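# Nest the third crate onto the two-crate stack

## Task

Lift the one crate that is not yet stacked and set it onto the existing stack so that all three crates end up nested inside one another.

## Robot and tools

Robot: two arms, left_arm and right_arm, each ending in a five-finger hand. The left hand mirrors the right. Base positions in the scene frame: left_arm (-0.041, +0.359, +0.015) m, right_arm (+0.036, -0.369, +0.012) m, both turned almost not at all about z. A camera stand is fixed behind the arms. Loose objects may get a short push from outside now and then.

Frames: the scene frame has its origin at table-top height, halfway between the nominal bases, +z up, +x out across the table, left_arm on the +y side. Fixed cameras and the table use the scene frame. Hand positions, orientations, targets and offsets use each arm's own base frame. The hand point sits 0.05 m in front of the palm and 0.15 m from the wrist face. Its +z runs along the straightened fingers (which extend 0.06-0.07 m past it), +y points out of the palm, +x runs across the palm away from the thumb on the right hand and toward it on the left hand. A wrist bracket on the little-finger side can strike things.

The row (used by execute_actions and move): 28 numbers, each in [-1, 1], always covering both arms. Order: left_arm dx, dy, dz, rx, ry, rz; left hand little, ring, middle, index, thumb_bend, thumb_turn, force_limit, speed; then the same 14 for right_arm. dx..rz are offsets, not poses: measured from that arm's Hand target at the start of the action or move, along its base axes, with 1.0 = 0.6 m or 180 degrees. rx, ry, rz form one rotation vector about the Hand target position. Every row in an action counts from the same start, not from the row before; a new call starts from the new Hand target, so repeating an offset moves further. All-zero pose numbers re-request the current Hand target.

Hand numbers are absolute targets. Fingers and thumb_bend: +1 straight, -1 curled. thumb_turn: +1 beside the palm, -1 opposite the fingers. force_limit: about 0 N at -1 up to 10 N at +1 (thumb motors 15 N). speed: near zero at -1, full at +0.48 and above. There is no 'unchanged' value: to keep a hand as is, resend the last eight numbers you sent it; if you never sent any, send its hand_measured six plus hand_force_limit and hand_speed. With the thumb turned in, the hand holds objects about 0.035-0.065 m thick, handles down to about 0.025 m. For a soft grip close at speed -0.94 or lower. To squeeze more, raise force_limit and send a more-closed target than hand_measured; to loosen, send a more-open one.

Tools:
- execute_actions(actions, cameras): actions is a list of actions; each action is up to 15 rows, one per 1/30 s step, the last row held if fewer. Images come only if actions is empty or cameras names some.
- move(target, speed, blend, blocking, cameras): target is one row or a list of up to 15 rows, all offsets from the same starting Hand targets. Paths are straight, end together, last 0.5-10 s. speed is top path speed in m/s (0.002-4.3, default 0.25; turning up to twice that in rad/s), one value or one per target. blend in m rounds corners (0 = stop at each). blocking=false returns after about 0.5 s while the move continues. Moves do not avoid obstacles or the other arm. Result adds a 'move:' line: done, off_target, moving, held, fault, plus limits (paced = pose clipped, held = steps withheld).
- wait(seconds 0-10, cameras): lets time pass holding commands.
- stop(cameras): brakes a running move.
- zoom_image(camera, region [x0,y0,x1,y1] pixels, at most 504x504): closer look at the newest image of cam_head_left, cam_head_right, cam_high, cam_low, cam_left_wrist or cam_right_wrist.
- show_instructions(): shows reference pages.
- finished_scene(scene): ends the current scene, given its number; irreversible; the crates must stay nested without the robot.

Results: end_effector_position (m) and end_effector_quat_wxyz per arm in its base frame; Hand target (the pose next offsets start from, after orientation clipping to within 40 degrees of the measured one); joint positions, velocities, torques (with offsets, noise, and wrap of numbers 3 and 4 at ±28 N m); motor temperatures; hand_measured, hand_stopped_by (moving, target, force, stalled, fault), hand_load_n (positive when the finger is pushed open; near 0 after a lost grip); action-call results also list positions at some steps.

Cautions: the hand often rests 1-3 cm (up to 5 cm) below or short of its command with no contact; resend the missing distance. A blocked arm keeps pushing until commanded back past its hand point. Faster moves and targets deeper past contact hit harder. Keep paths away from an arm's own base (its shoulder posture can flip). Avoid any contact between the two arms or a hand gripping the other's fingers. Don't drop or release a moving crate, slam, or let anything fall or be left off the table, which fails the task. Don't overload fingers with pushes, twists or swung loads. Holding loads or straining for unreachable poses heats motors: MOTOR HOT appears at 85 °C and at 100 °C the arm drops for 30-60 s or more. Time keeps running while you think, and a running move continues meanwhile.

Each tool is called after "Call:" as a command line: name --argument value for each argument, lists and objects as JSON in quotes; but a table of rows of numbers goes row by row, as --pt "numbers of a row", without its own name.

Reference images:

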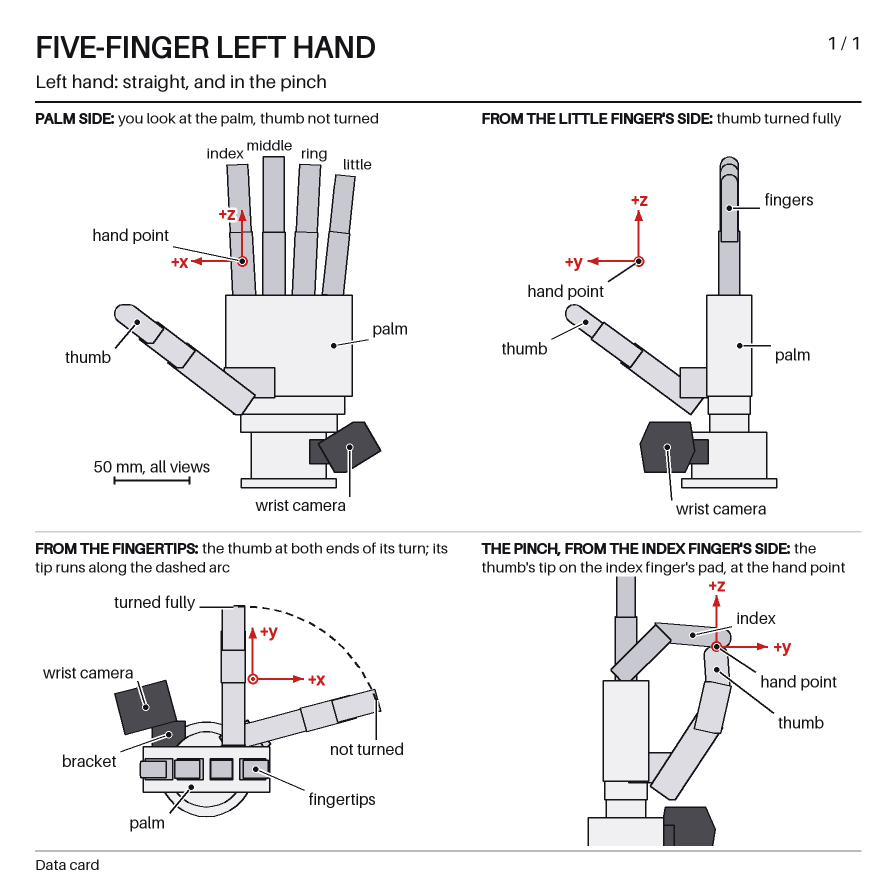

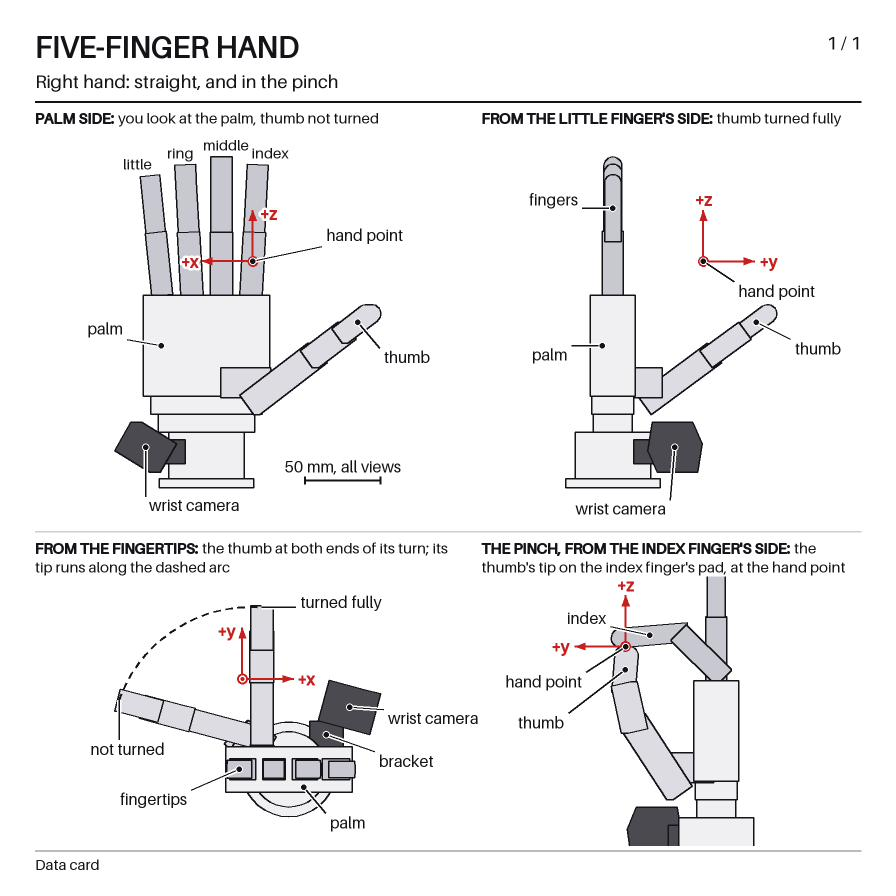

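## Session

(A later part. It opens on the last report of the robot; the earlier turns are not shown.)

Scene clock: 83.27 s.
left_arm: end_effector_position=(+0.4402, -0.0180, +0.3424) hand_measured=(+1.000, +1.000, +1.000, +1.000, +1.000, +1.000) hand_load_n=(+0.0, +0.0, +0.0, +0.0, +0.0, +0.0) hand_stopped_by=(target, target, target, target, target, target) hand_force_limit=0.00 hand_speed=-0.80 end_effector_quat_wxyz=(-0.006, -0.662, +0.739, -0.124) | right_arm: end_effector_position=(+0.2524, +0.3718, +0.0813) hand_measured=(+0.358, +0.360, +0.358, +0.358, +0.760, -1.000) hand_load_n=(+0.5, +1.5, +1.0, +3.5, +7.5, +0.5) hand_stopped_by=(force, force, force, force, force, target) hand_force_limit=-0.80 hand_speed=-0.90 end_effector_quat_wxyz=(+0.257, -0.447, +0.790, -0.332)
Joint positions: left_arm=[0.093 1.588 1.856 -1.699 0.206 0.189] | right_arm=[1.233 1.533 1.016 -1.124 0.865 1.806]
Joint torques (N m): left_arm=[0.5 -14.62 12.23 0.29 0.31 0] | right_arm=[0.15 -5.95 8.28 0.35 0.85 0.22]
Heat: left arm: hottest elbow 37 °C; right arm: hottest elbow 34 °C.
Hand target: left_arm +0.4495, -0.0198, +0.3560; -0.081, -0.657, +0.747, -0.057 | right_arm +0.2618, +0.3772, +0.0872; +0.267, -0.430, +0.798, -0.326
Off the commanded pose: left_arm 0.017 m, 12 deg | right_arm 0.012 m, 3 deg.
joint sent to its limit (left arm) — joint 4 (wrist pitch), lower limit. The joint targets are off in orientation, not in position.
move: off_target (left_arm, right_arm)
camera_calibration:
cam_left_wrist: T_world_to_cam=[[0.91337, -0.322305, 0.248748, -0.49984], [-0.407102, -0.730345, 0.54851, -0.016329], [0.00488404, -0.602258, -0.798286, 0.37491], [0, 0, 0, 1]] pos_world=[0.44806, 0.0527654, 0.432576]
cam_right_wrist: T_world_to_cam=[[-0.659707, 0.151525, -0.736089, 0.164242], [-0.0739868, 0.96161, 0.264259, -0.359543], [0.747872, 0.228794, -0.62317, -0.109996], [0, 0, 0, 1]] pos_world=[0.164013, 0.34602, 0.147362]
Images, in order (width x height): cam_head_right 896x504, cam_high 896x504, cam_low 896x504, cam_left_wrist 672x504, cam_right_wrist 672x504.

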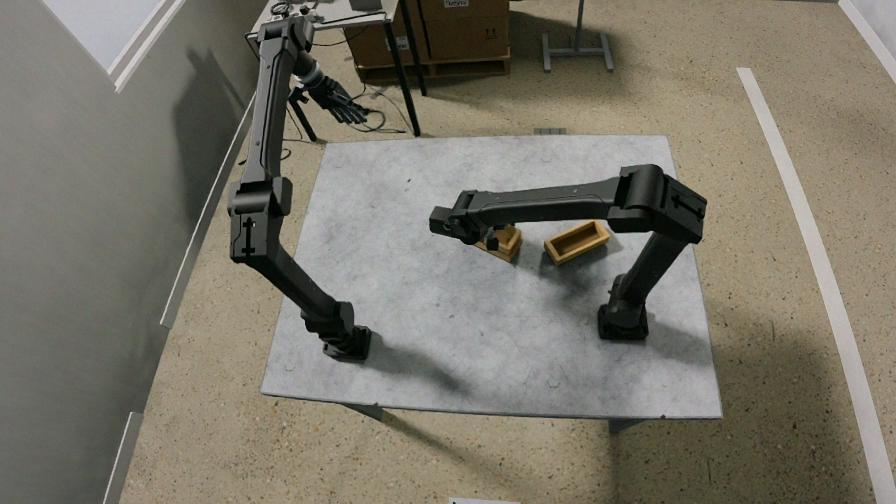

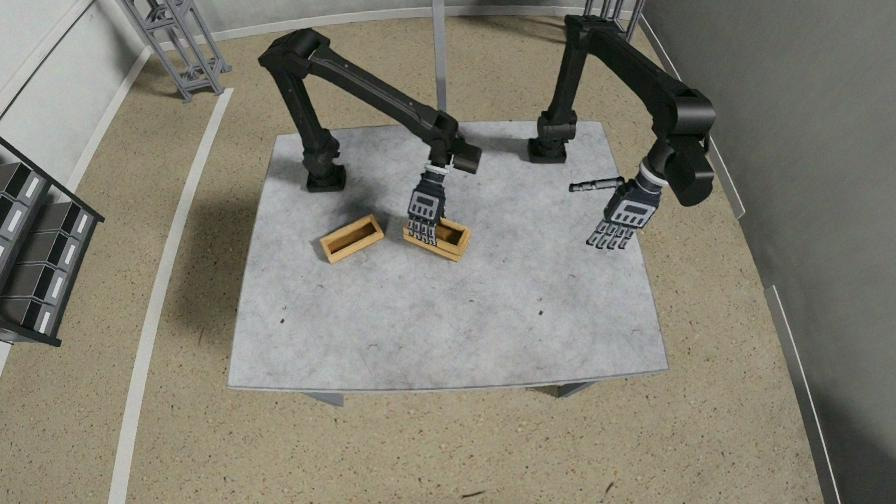

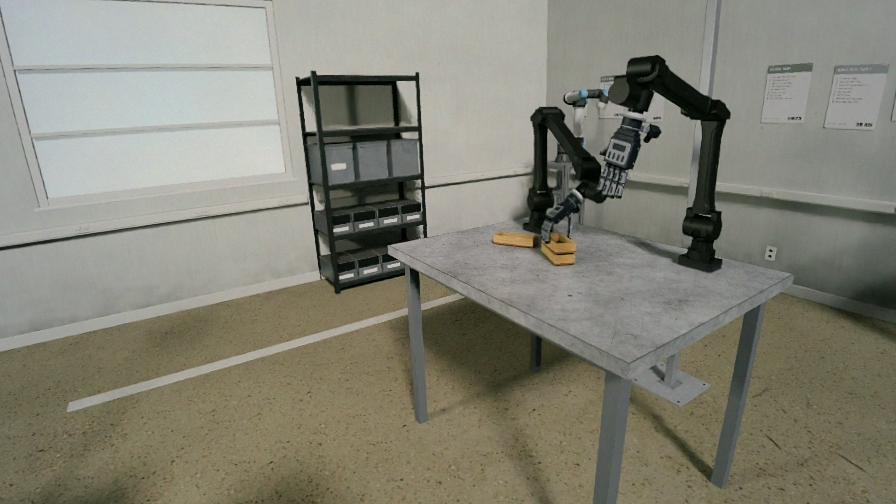

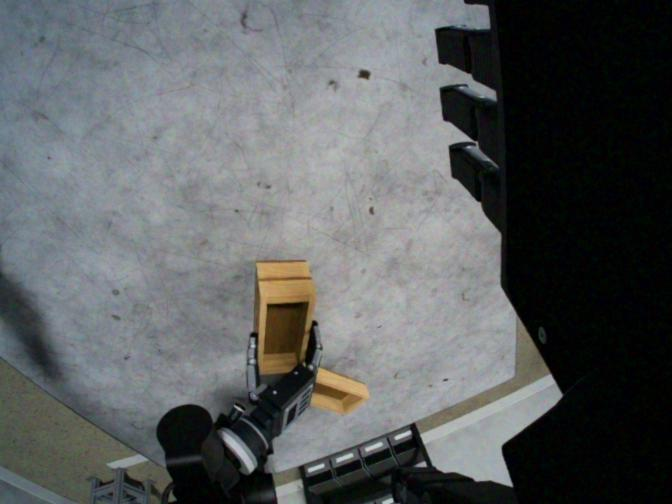

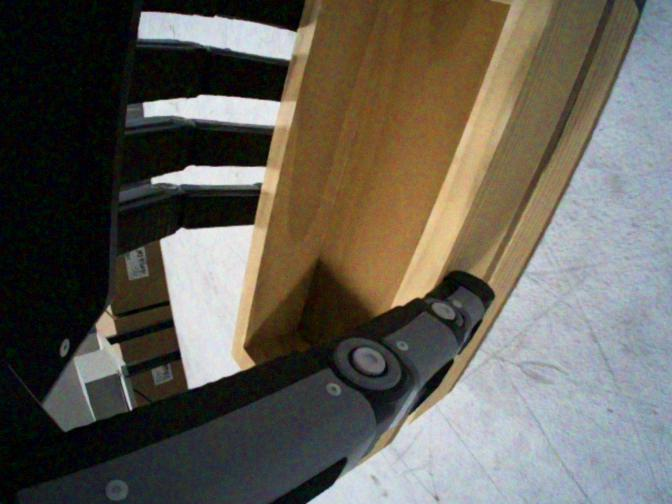

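Call:
move --target '[0,0,0,0,0,0,1,1,1,1,1,1,0,-0.8, -0.0055,-0.0157,-0.004,0,0,0,0.1,0.1,0.15,0.15,0.5,-1,-0.8,-0.9]' --speed 0.015 --cameras '["cam_left_wrist","cam_high","cam_low"]'

Call:
zoom_image --camera "cam_left_wrist" --region '[250, 258, 285, 293]'

Call:
zoom_image --camera "cam_left_wrist" --region '[285, 258, 320, 293]'

Call:
zoom_image --camera "cam_low" --region '[535, 215, 585, 270]'

Call:
zoom_image --camera "cam_high" --region '[440, 220, 480, 265]'

Scene clock: 85.33 s.
left_arm: end_effector_position=(+0.4402, -0.0180, +0.3424) hand_measured=(+1.000, +1.000, +1.000, +1.000, +1.000, +1.000) hand_load_n=(+0.0, +0.0, +0.0, +0.0, +0.0, +0.0) hand_stopped_by=(target, target, target, target, target, target) hand_force_limit=0.00 hand_speed=-0.80 end_effector_quat_wxyz=(-0.006, -0.662, +0.739, -0.124) | right_arm: end_effector_position=(+0.2509, +0.3665, +0.0754) hand_measured=(+0.358, +0.360, +0.358, +0.358, +0.760, -1.000) hand_load_n=(+0.0, +1.0, +1.0, +3.5, +7.0, +1.0) hand_stopped_by=(force, force, force, force, force, target) hand_force_limit=-0.80 hand_speed=-0.90 end_effector_quat_wxyz=(+0.255, -0.447, +0.789, -0.335)
Joint positions: left_arm=[0.093 1.588 1.856 -1.699 0.206 0.189] | right_arm=[1.233 1.531 0.996 -1.112 0.867 1.808]
Joint torques (N m): left_arm=[1.08 -14.92 12.14 0.36 0.32 -0.01] | right_arm=[0.15 -6.95 7.16 0.28 0.76 0.2]
Heat: left arm: hottest elbow 37 °C; right arm: hottest elbow 34 °C.
Hand target: left_arm +0.4495, -0.0198, +0.3560; -0.081, -0.657, +0.747, -0.057 | right_arm +0.2585, +0.3677, +0.0848; +0.267, -0.430, +0.798, -0.326
Off the commanded pose: left_arm 0.017 m, 12 deg | right_arm 0.012 m, 3 deg.
joint sent to its limit (left arm) — joint 4 (wrist pitch), lower limit. The joint targets are off in orientation, not in position.
move: off_target (left_arm, right_arm)
camera_calibration:
cam_left_wrist: T_world_to_cam=[[0.91337, -0.322305, 0.248748, -0.49984], [-0.407102, -0.730345, 0.54851, -0.016329], [0.00488404, -0.602258, -0.798286, 0.37491], [0, 0, 0, 1]] pos_world=[0.44806, 0.0527654, 0.432576]
Images, in order (width x height): cam_high 896x504, cam_low 896x504, cam_left_wrist 672x504.

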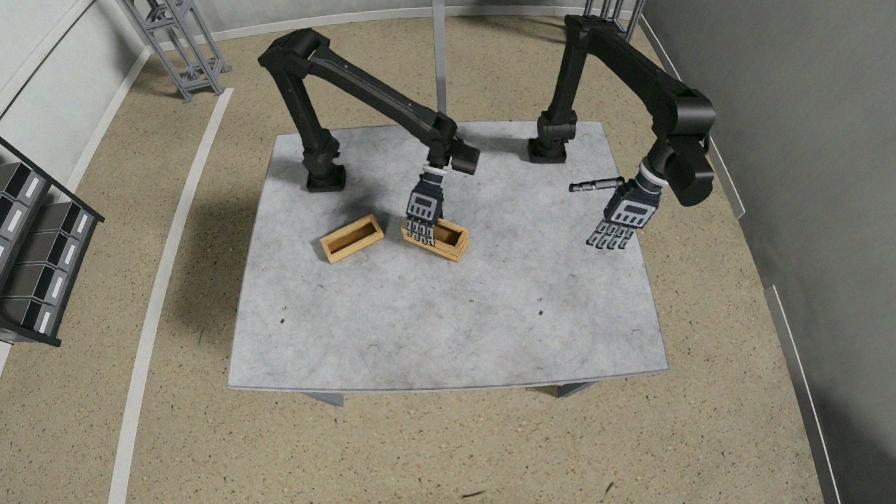

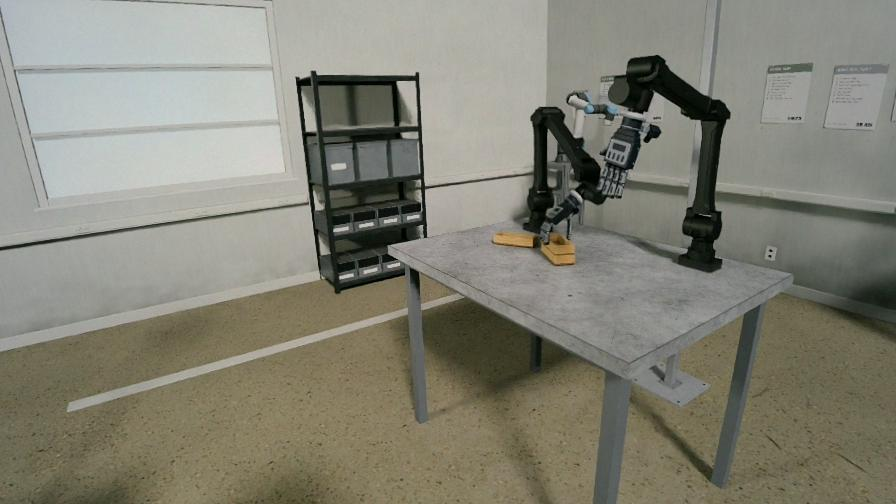

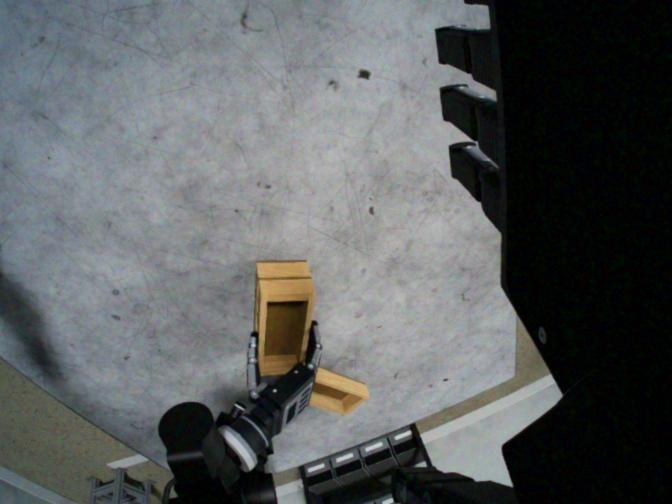

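Scaled by 14.400 from the camera's 672x504 image, which has a finer 960x720 frame.

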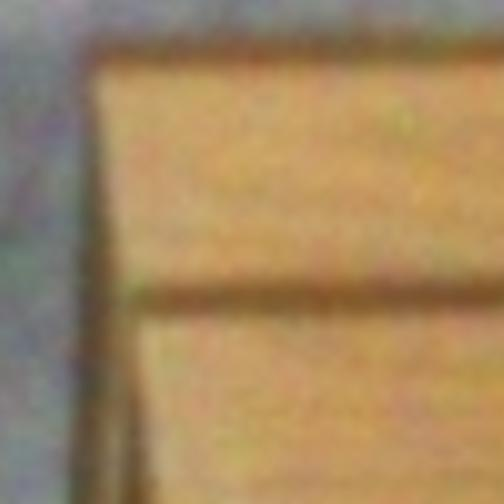

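Scaled by 14.400 from the camera's 672x504 image, which has a finer 960x720 frame.

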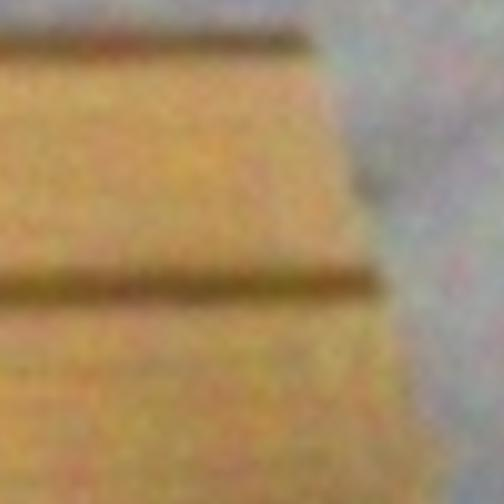

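Scaled by 9.164.

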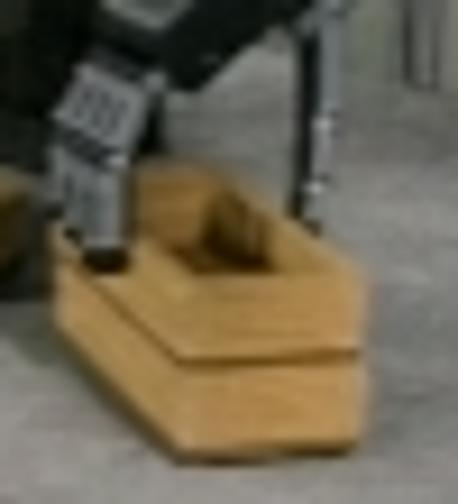

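Scaled by 11.200.

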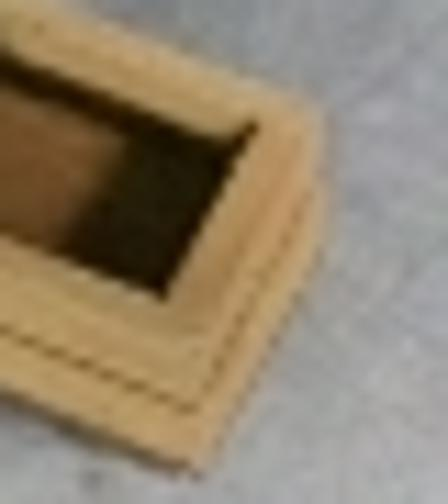

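Call:
move --target '[0,0,0,0,0,0,1,1,1,1,1,1,0,-0.8, 0.0045,0.0125,-0.008,0,0,0,0.1,0.1,0.15,0.15,0.5,-1,-0.8,-0.9]' --speed 0.015 --cameras '["cam_left_wrist","cam_high","cam_low"]'

Call:
zoom_image --camera "cam_low" --region '[535, 215, 585, 270]'

Call:
zoom_image --camera "cam_high" --region '[440, 220, 480, 265]'

Call:
zoom_image --camera "cam_high" --region '[395, 215, 435, 255]'

Scene clock: 86.73 s.
left_arm: end_effector_position=(+0.4402, -0.0180, +0.3424) hand_measured=(+1.000, +1.000, +1.000, +1.000, +1.000, +1.000) hand_load_n=(+0.0, +0.5, +0.0, +0.0, +0.0, +0.0) hand_stopped_by=(target, target, target, target, target, target) hand_force_limit=0.00 hand_speed=-0.80 end_effector_quat_wxyz=(-0.006, -0.662, +0.739, -0.124) | right_arm: end_effector_position=(+0.2513, +0.3674, +0.0755) hand_measured=(+0.358, +0.360, +0.358, +0.358, +0.760, -1.000) hand_load_n=(+0.5, +1.5, +1.0, +3.5, +7.0, +0.5) hand_stopped_by=(force, force, force, force, force, target) hand_force_limit=-0.80 hand_speed=-0.90 end_effector_quat_wxyz=(+0.257, -0.447, +0.789, -0.334)
Joint positions: left_arm=[0.093 1.588 1.856 -1.699 0.206 0.189] | right_arm=[1.233 1.531 0.996 -1.109 0.867 1.808]
Joint torques (N m): left_arm=[0.73 -14.68 12.18 0.27 0.31 -0.03] | right_arm=[0.09 -5.3 8.49 0.49 0.76 0.2]
Heat: left arm: hottest elbow 37 °C; right arm: hottest elbow 34 °C.
Hand target: left_arm +0.4495, -0.0198, +0.3560; -0.081, -0.657, +0.747, -0.057 | right_arm +0.2612, +0.3752, +0.0800; +0.267, -0.430, +0.798, -0.326
Off the commanded pose: left_arm 0.017 m, 12 deg | right_arm 0.013 m, 3 deg.
joint sent to its limit (left arm) — joint 4 (wrist pitch), lower limit. The joint targets are off in orientation, not in position.
move: off_target (left_arm, right_arm)
camera_calibration:
cam_left_wrist: T_world_to_cam=[[0.91337, -0.322305, 0.248748, -0.49984], [-0.407102, -0.730345, 0.54851, -0.016329], [0.00488404, -0.602258, -0.798286, 0.37491], [0, 0, 0, 1]] pos_world=[0.44806, 0.0527654, 0.432576]
Images, in order (width x height): cam_high 896x504, cam_low 896x504, cam_left_wrist 672x504.

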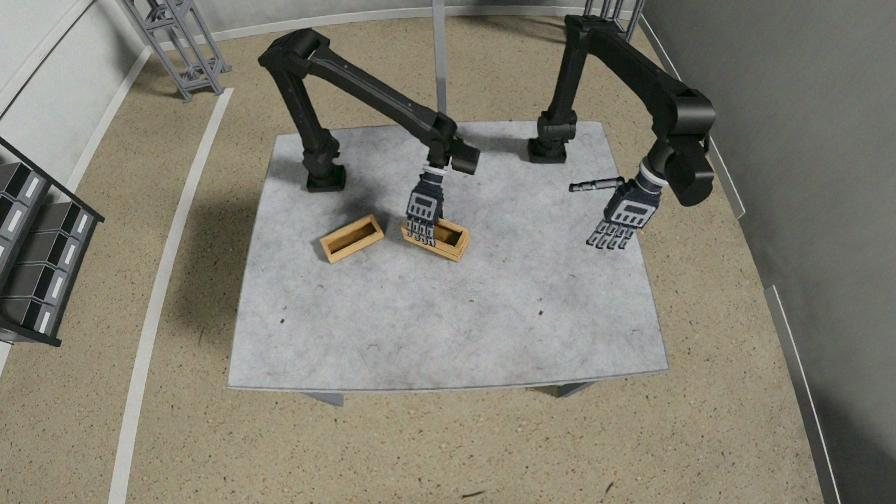

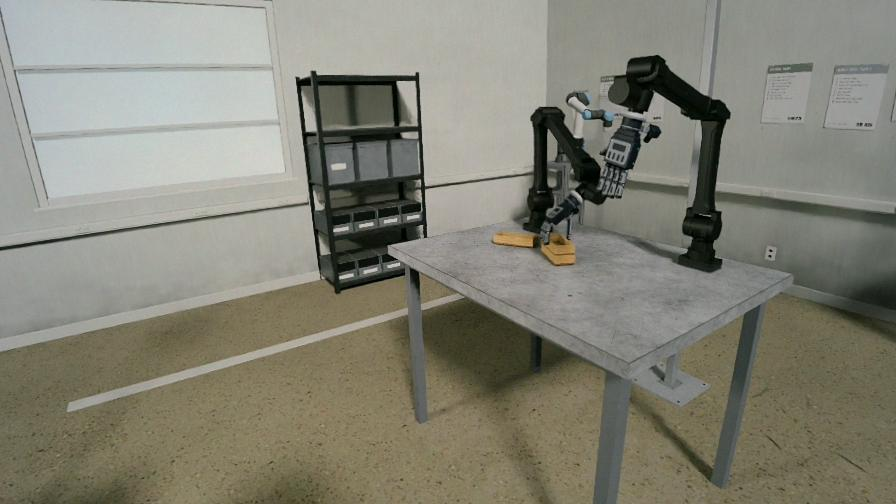

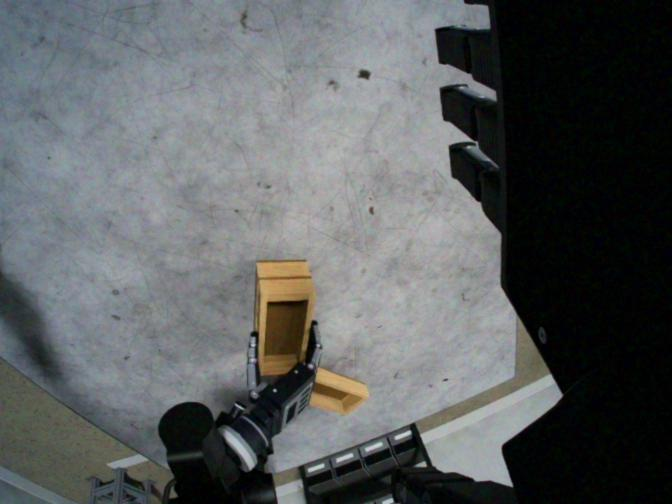

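Scaled by 9.164.

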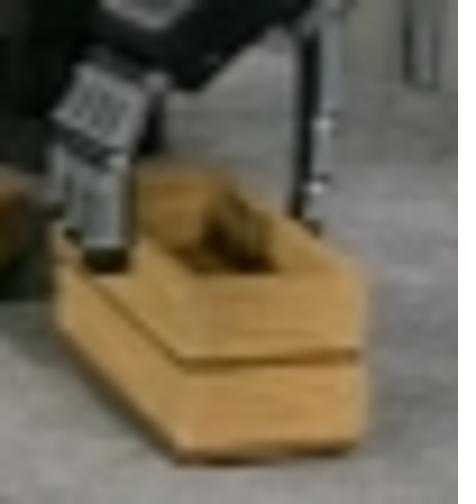

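Scaled by 11.200.

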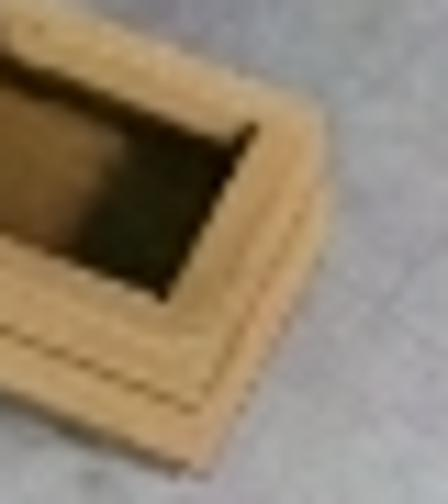

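Scaled by 12.600.

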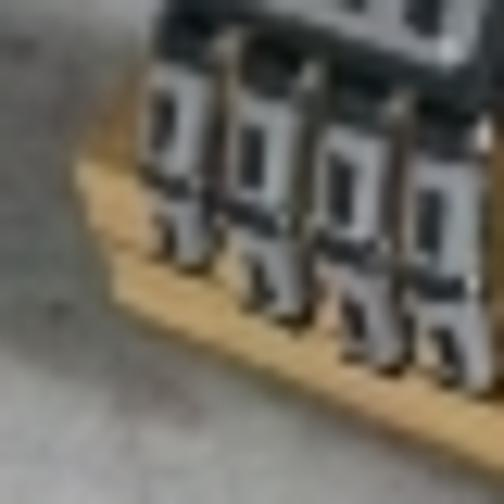

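Call:
move --target '[0,0,0,0,0,0,1,1,1,1,1,1,0,-0.8, 0.004,0.0115,-0.002,0,0,0,0.1,0.1,0.15,0.15,0.5,-1,-0.8,-0.9]' --speed 0.015 --cameras '["cam_left_wrist","cam_high","cam_low"]'

Call:
zoom_image --camera "cam_low" --region '[535, 215, 585, 270]'

Call:
zoom_image --camera "cam_high" --region '[440, 220, 480, 265]'

Call:
zoom_image --camera "cam_high" --region '[395, 215, 435, 255]'

Scene clock: 88.17 s.
left_arm: end_effector_position=(+0.4402, -0.0180, +0.3424) hand_measured=(+1.000, +1.000, +1.000, +1.000, +1.000, +1.000) hand_load_n=(+0.0, +0.0, +0.0, +0.0, +0.0, +0.0) hand_stopped_by=(target, target, target, target, target, target) hand_force_limit=0.00 hand_speed=-0.80 end_effector_quat_wxyz=(-0.006, -0.662, +0.739, -0.124) | right_arm: end_effector_position=(+0.2522, +0.3678, +0.0746) hand_measured=(+0.358, +0.360, +0.358, +0.358, +0.760, -1.000) hand_load_n=(+0.5, +1.5, +1.0, +3.0, +7.0, +0.0) hand_stopped_by=(force, force, force, force, force, target) hand_force_limit=-0.80 hand_speed=-0.90 end_effector_quat_wxyz=(+0.257, -0.447, +0.788, -0.336)
Joint positions: left_arm=[0.093 1.588 1.856 -1.699 0.206 0.189] | right_arm=[1.233 1.536 0.998 -1.108 0.871 1.808]
Joint torques (N m): left_arm=[0.38 -14.97 12.21 0.25 0.29 0] | right_arm=[0.15 -4.42 9.88 0.51 0.58 0.21]
Heat: left arm: hottest elbow 37 °C; right arm: hottest elbow 35 °C.
Hand target: left_arm +0.4495, -0.0198, +0.3560; -0.081, -0.657, +0.747, -0.057 | right_arm +0.2636, +0.3820, +0.0787; +0.267, -0.430, +0.798, -0.326
Off the commanded pose: left_arm 0.017 m, 12 deg | right_arm 0.019 m, 3 deg.
joint sent to its limit (left arm) — joint 4 (wrist pitch), lower limit. The joint targets are off in orientation, not in position.
move: off_target (left_arm, right_arm)
camera_calibration:
cam_left_wrist: T_world_to_cam=[[0.91337, -0.322305, 0.248748, -0.49984], [-0.407102, -0.730345, 0.54851, -0.016329], [0.00488404, -0.602258, -0.798286, 0.37491], [0, 0, 0, 1]] pos_world=[0.44806, 0.0527654, 0.432576]
Images, in order (width x height): cam_high 896x504, cam_low 896x504, cam_left_wrist 672x504.

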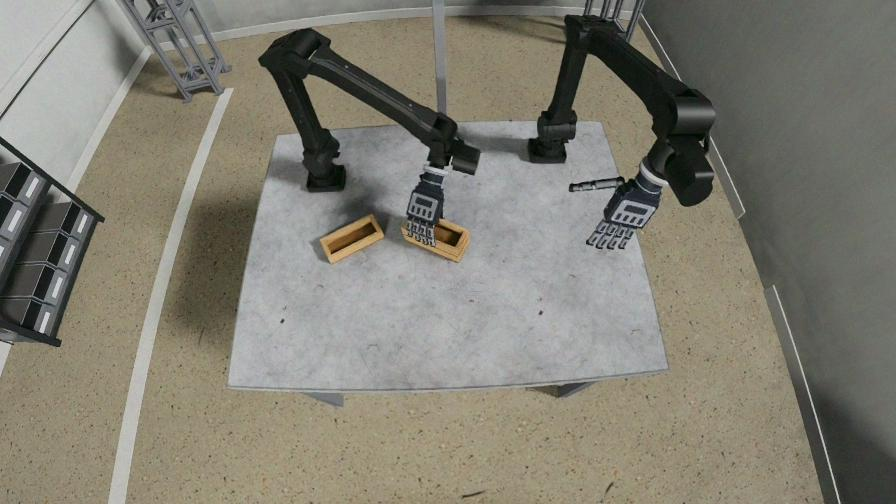

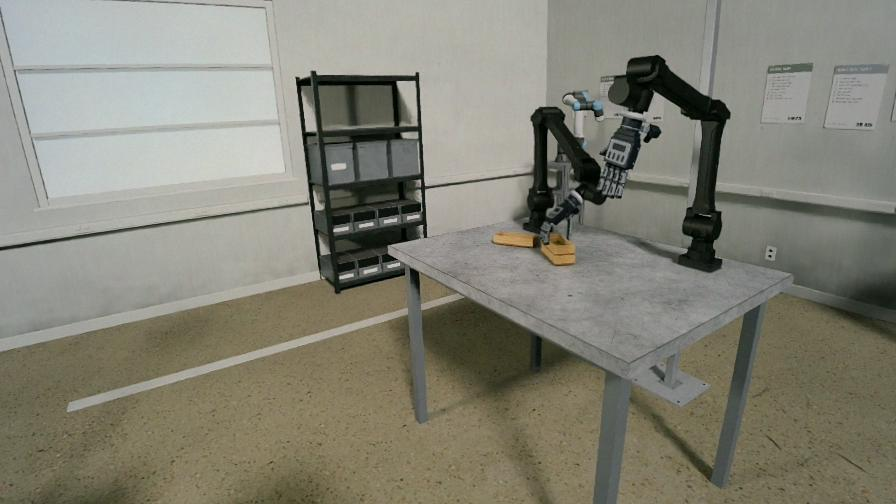

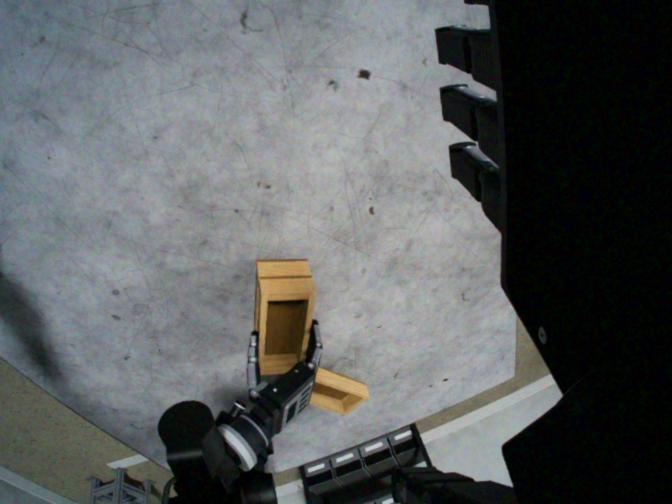

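Scaled by 9.164.

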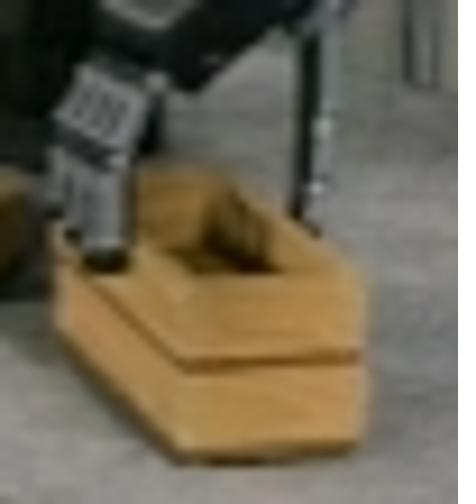

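Scaled by 11.200.

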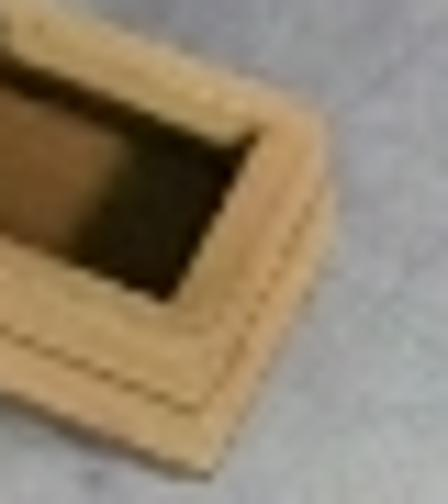

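Scaled by 12.600.

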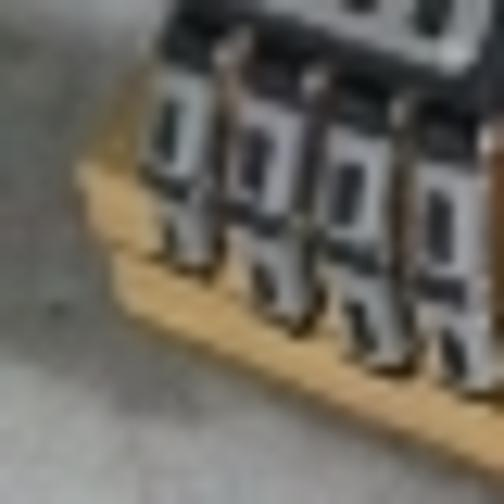

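Call:
move --target '[0,0,0,0,0,0,1,1,1,1,1,1,0,-0.8, 0.001,0.003,0.018,0,0,0,0.1,0.1,0.15,0.15,0.5,-1,-0.8,-0.9]' --speed 0.015 --cameras '["cam_left_wrist","cam_high","cam_low"]'

Call:
zoom_image --camera "cam_low" --region '[535, 215, 585, 270]'

Call:
zoom_image --camera "cam_high" --region '[440, 220, 480, 265]'

Call:
zoom_image --camera "cam_high" --region '[395, 215, 435, 255]'

Call:
zoom_image --camera "cam_left_wrist" --region '[245, 255, 325, 315]'

Scene clock: 89.93 s.
left_arm: end_effector_position=(+0.4402, -0.0180, +0.3424) hand_measured=(+1.000, +1.000, +1.000, +1.000, +1.000, +1.000) hand_load_n=(+0.0, +0.0, +0.0, +0.0, +0.0, +0.0) hand_stopped_by=(target, target, target, target, target, target) hand_force_limit=0.00 hand_speed=-0.80 end_effector_quat_wxyz=(-0.006, -0.662, +0.739, -0.124) | right_arm: end_effector_position=(+0.2529, +0.3701, +0.0754) hand_measured=(+0.358, +0.360, +0.358, +0.358, +0.760, -1.000) hand_load_n=(+0.5, +1.5, +1.5, +3.5, +7.5, +0.5) hand_stopped_by=(force, force, force, force, force, target) hand_force_limit=-0.80 hand_speed=-0.90 end_effector_quat_wxyz=(+0.257, -0.447, +0.788, -0.336)
Joint positions: left_arm=[0.093 1.588 1.856 -1.699 0.206 0.189] | right_arm=[1.233 1.541 1.007 -1.112 0.871 1.808]
Joint torques (N m): left_arm=[0.5 -14.56 12.1 0.27 0.3 0] | right_arm=[0.15 -5.48 10.88 -0.43 0.6 0.21]
Heat: left arm: hottest elbow 37 °C; right arm: hottest elbow 35 °C.
Hand target: left_arm +0.4495, -0.0198, +0.3560; -0.081, -0.657, +0.747, -0.057 | right_arm +0.2642, +0.3839, +0.0896; +0.267, -0.430, +0.798, -0.326
Off the commanded pose: left_arm 0.017 m, 12 deg | right_arm 0.023 m, 3 deg.
joint sent to its limit (left arm) — joint 4 (wrist pitch), lower limit. The joint targets are off in orientation, not in position.
move: off_target (left_arm, right_arm)
camera_calibration:
cam_left_wrist: T_world_to_cam=[[0.91337, -0.322305, 0.248748, -0.49984], [-0.407102, -0.730345, 0.54851, -0.016329], [0.00488404, -0.602258, -0.798286, 0.37491], [0, 0, 0, 1]] pos_world=[0.44806, 0.0527654, 0.432576]
Images, in order (width x height): cam_high 896x504, cam_low 896x504, cam_left_wrist 672x504.

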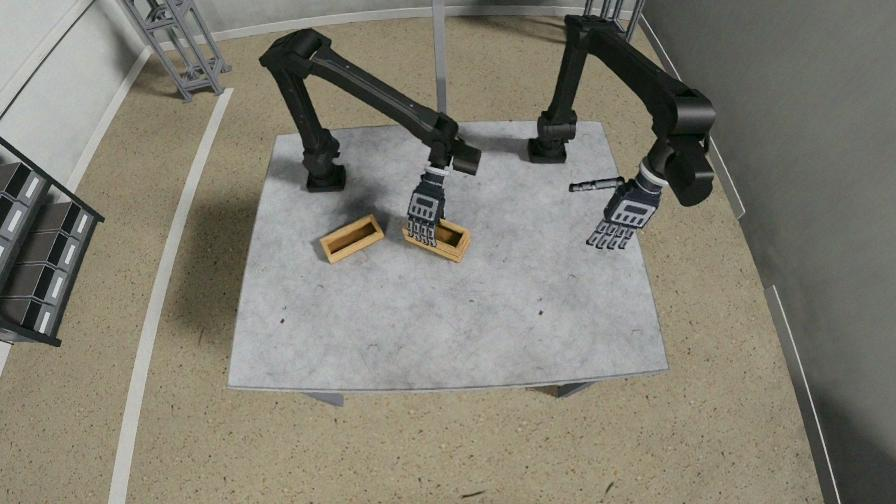

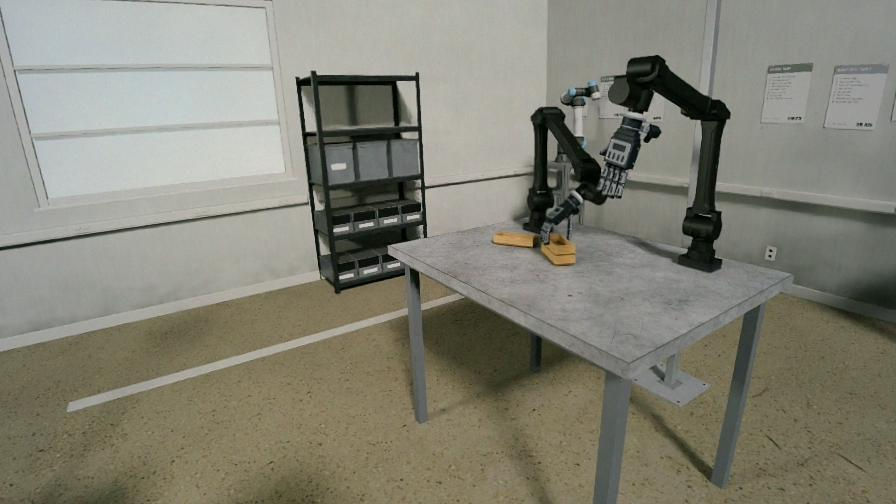

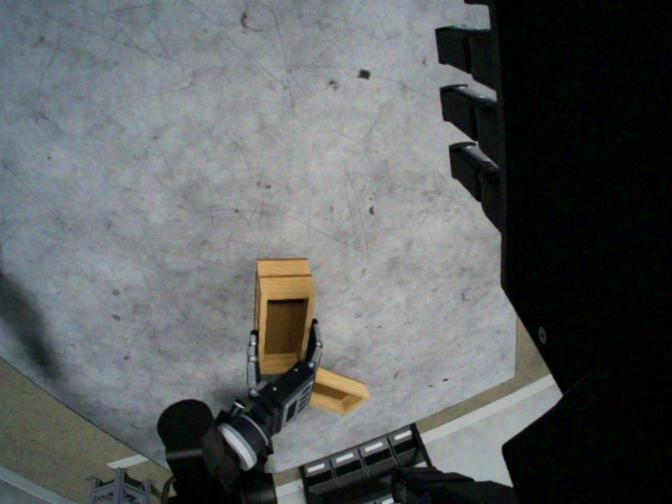

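Scaled by 9.164.

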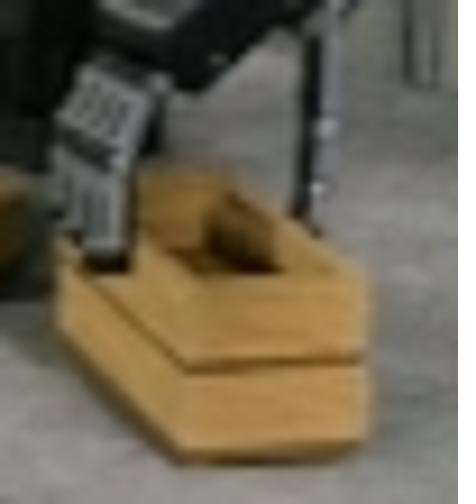

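Scaled by 11.200.

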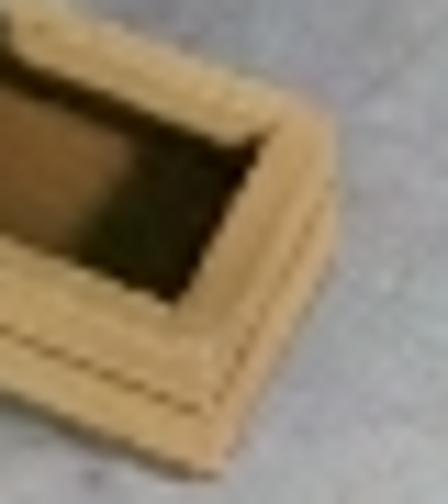

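Scaled by 12.600.

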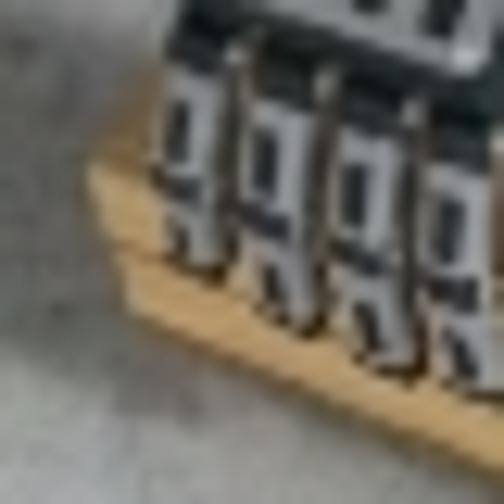

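Scaled by 6.300 from the camera's 672x504 image, which has a finer 960x720 frame.

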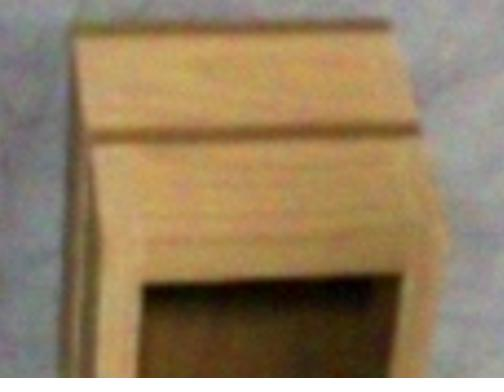

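Call:
move --target '[0,0,0,0,0,0,1,1,1,1,1,1,0,-0.8, -0.002,-0.001,0.004,0,0,-0.012,0.1,0.1,0.15,0.15,0.5,-1,-0.8,-0.9]' --speed 0.02 --cameras '["cam_left_wrist","cam_high","cam_low"]'

Call:
zoom_image --camera "cam_low" --region '[535, 215, 585, 270]'

Call:
zoom_image --camera "cam_high" --region '[395, 215, 435, 255]'

Call:
zoom_image --camera "cam_left_wrist" --region '[245, 255, 325, 315]'

Scene clock: 93.33 s.
left_arm: end_effector_position=(+0.4402, -0.0180, +0.3424) hand_measured=(+1.000, +1.000, +1.000, +1.000, +1.000, +1.000) hand_load_n=(+0.0, +0.0, +0.0, +0.0, +0.0, +0.0) hand_stopped_by=(target, target, target, target, target, target) hand_force_limit=0.00 hand_speed=-0.80 end_effector_quat_wxyz=(-0.006, -0.662, +0.739, -0.124) | right_arm: end_effector_position=(+0.2529, +0.3674, +0.0757) hand_measured=(+0.358, +0.360, +0.358, +0.358, +0.760, -1.000) hand_load_n=(+0.5, +1.0, +1.0, +3.5, +7.5, +0.5) hand_stopped_by=(force, force, force, force, force, target) hand_force_limit=-0.80 hand_speed=-0.90 end_effector_quat_wxyz=(+0.247, -0.432, +0.797, -0.343)
Joint positions: left_arm=[0.093 1.588 1.856 -1.699 0.206 0.189] | right_arm=[1.233 1.559 1.028 -1.171 0.865 1.87]
Joint torques (N m): left_arm=[0.73 -14.97 12.33 0.35 0.31 -0.02] | right_arm=[0.56 -5.89 11 -0.42 0.69 0.22]
Heat: left arm: hottest elbow 38 °C; right arm: hottest elbow 35 °C.
Hand target: left_arm +0.4495, -0.0198, +0.3560; -0.081, -0.657, +0.747, -0.057 | right_arm +0.2630, +0.3833, +0.0920; +0.261, -0.415, +0.806, -0.331
Off the commanded pose: left_arm 0.017 m, 12 deg | right_arm 0.025 m, 3 deg.
joint sent to its limit (left arm) — joint 4 (wrist pitch), lower limit. The joint targets are off in orientation, not in position.
move: off_target (left_arm, right_arm)
camera_calibration:
cam_left_wrist: T_world_to_cam=[[0.91337, -0.322305, 0.248748, -0.49984], [-0.407102, -0.730345, 0.54851, -0.016329], [0.00488404, -0.602258, -0.798286, 0.37491], [0, 0, 0, 1]] pos_world=[0.44806, 0.0527654, 0.432576]
Images, in order (width x height): cam_high 896x504, cam_low 896x504, cam_left_wrist 672x504.

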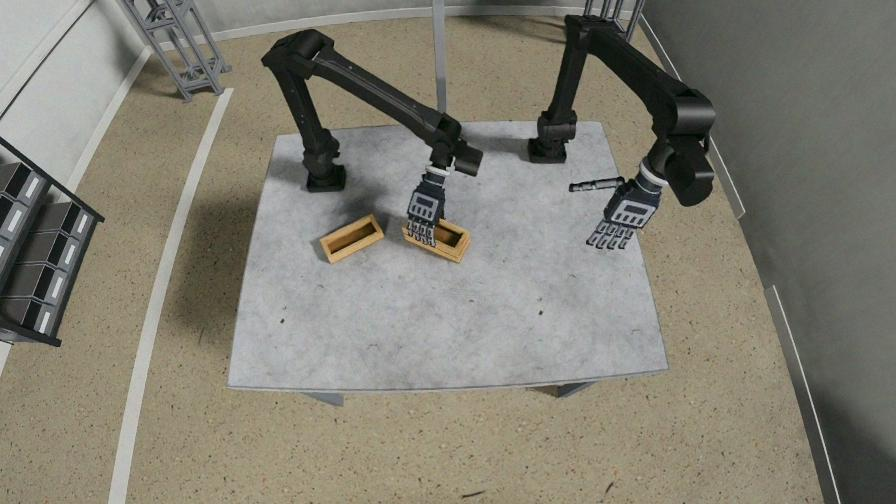

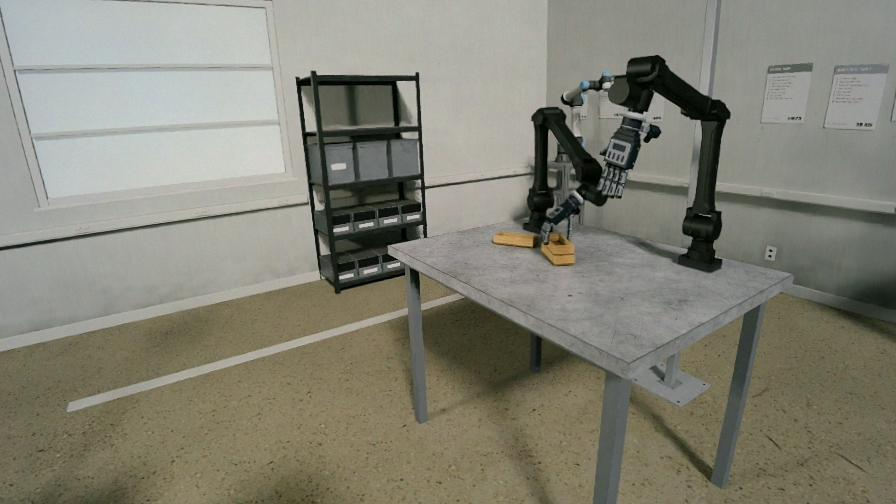

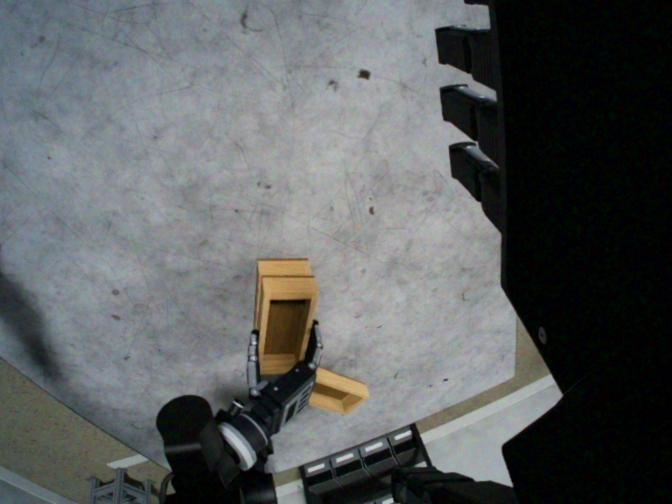

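Scaled by 9.164.

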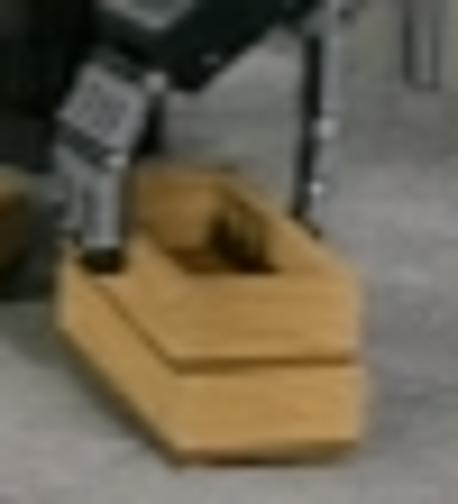

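Scaled by 12.600.

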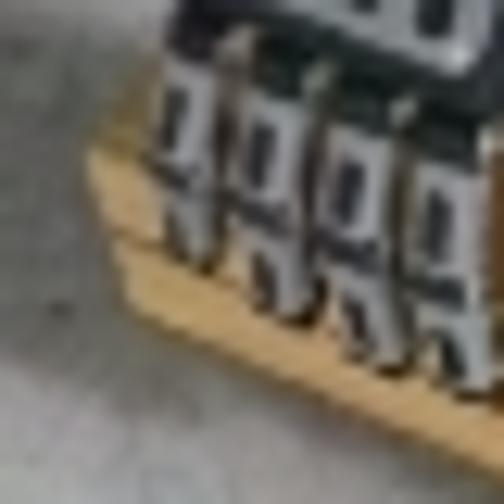

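Scaled by 6.300 from the camera's 672x504 image, which has a finer 960x720 frame.

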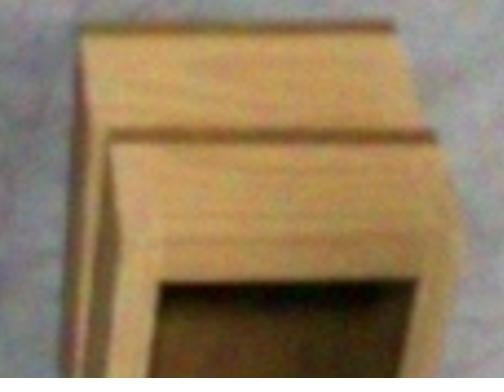

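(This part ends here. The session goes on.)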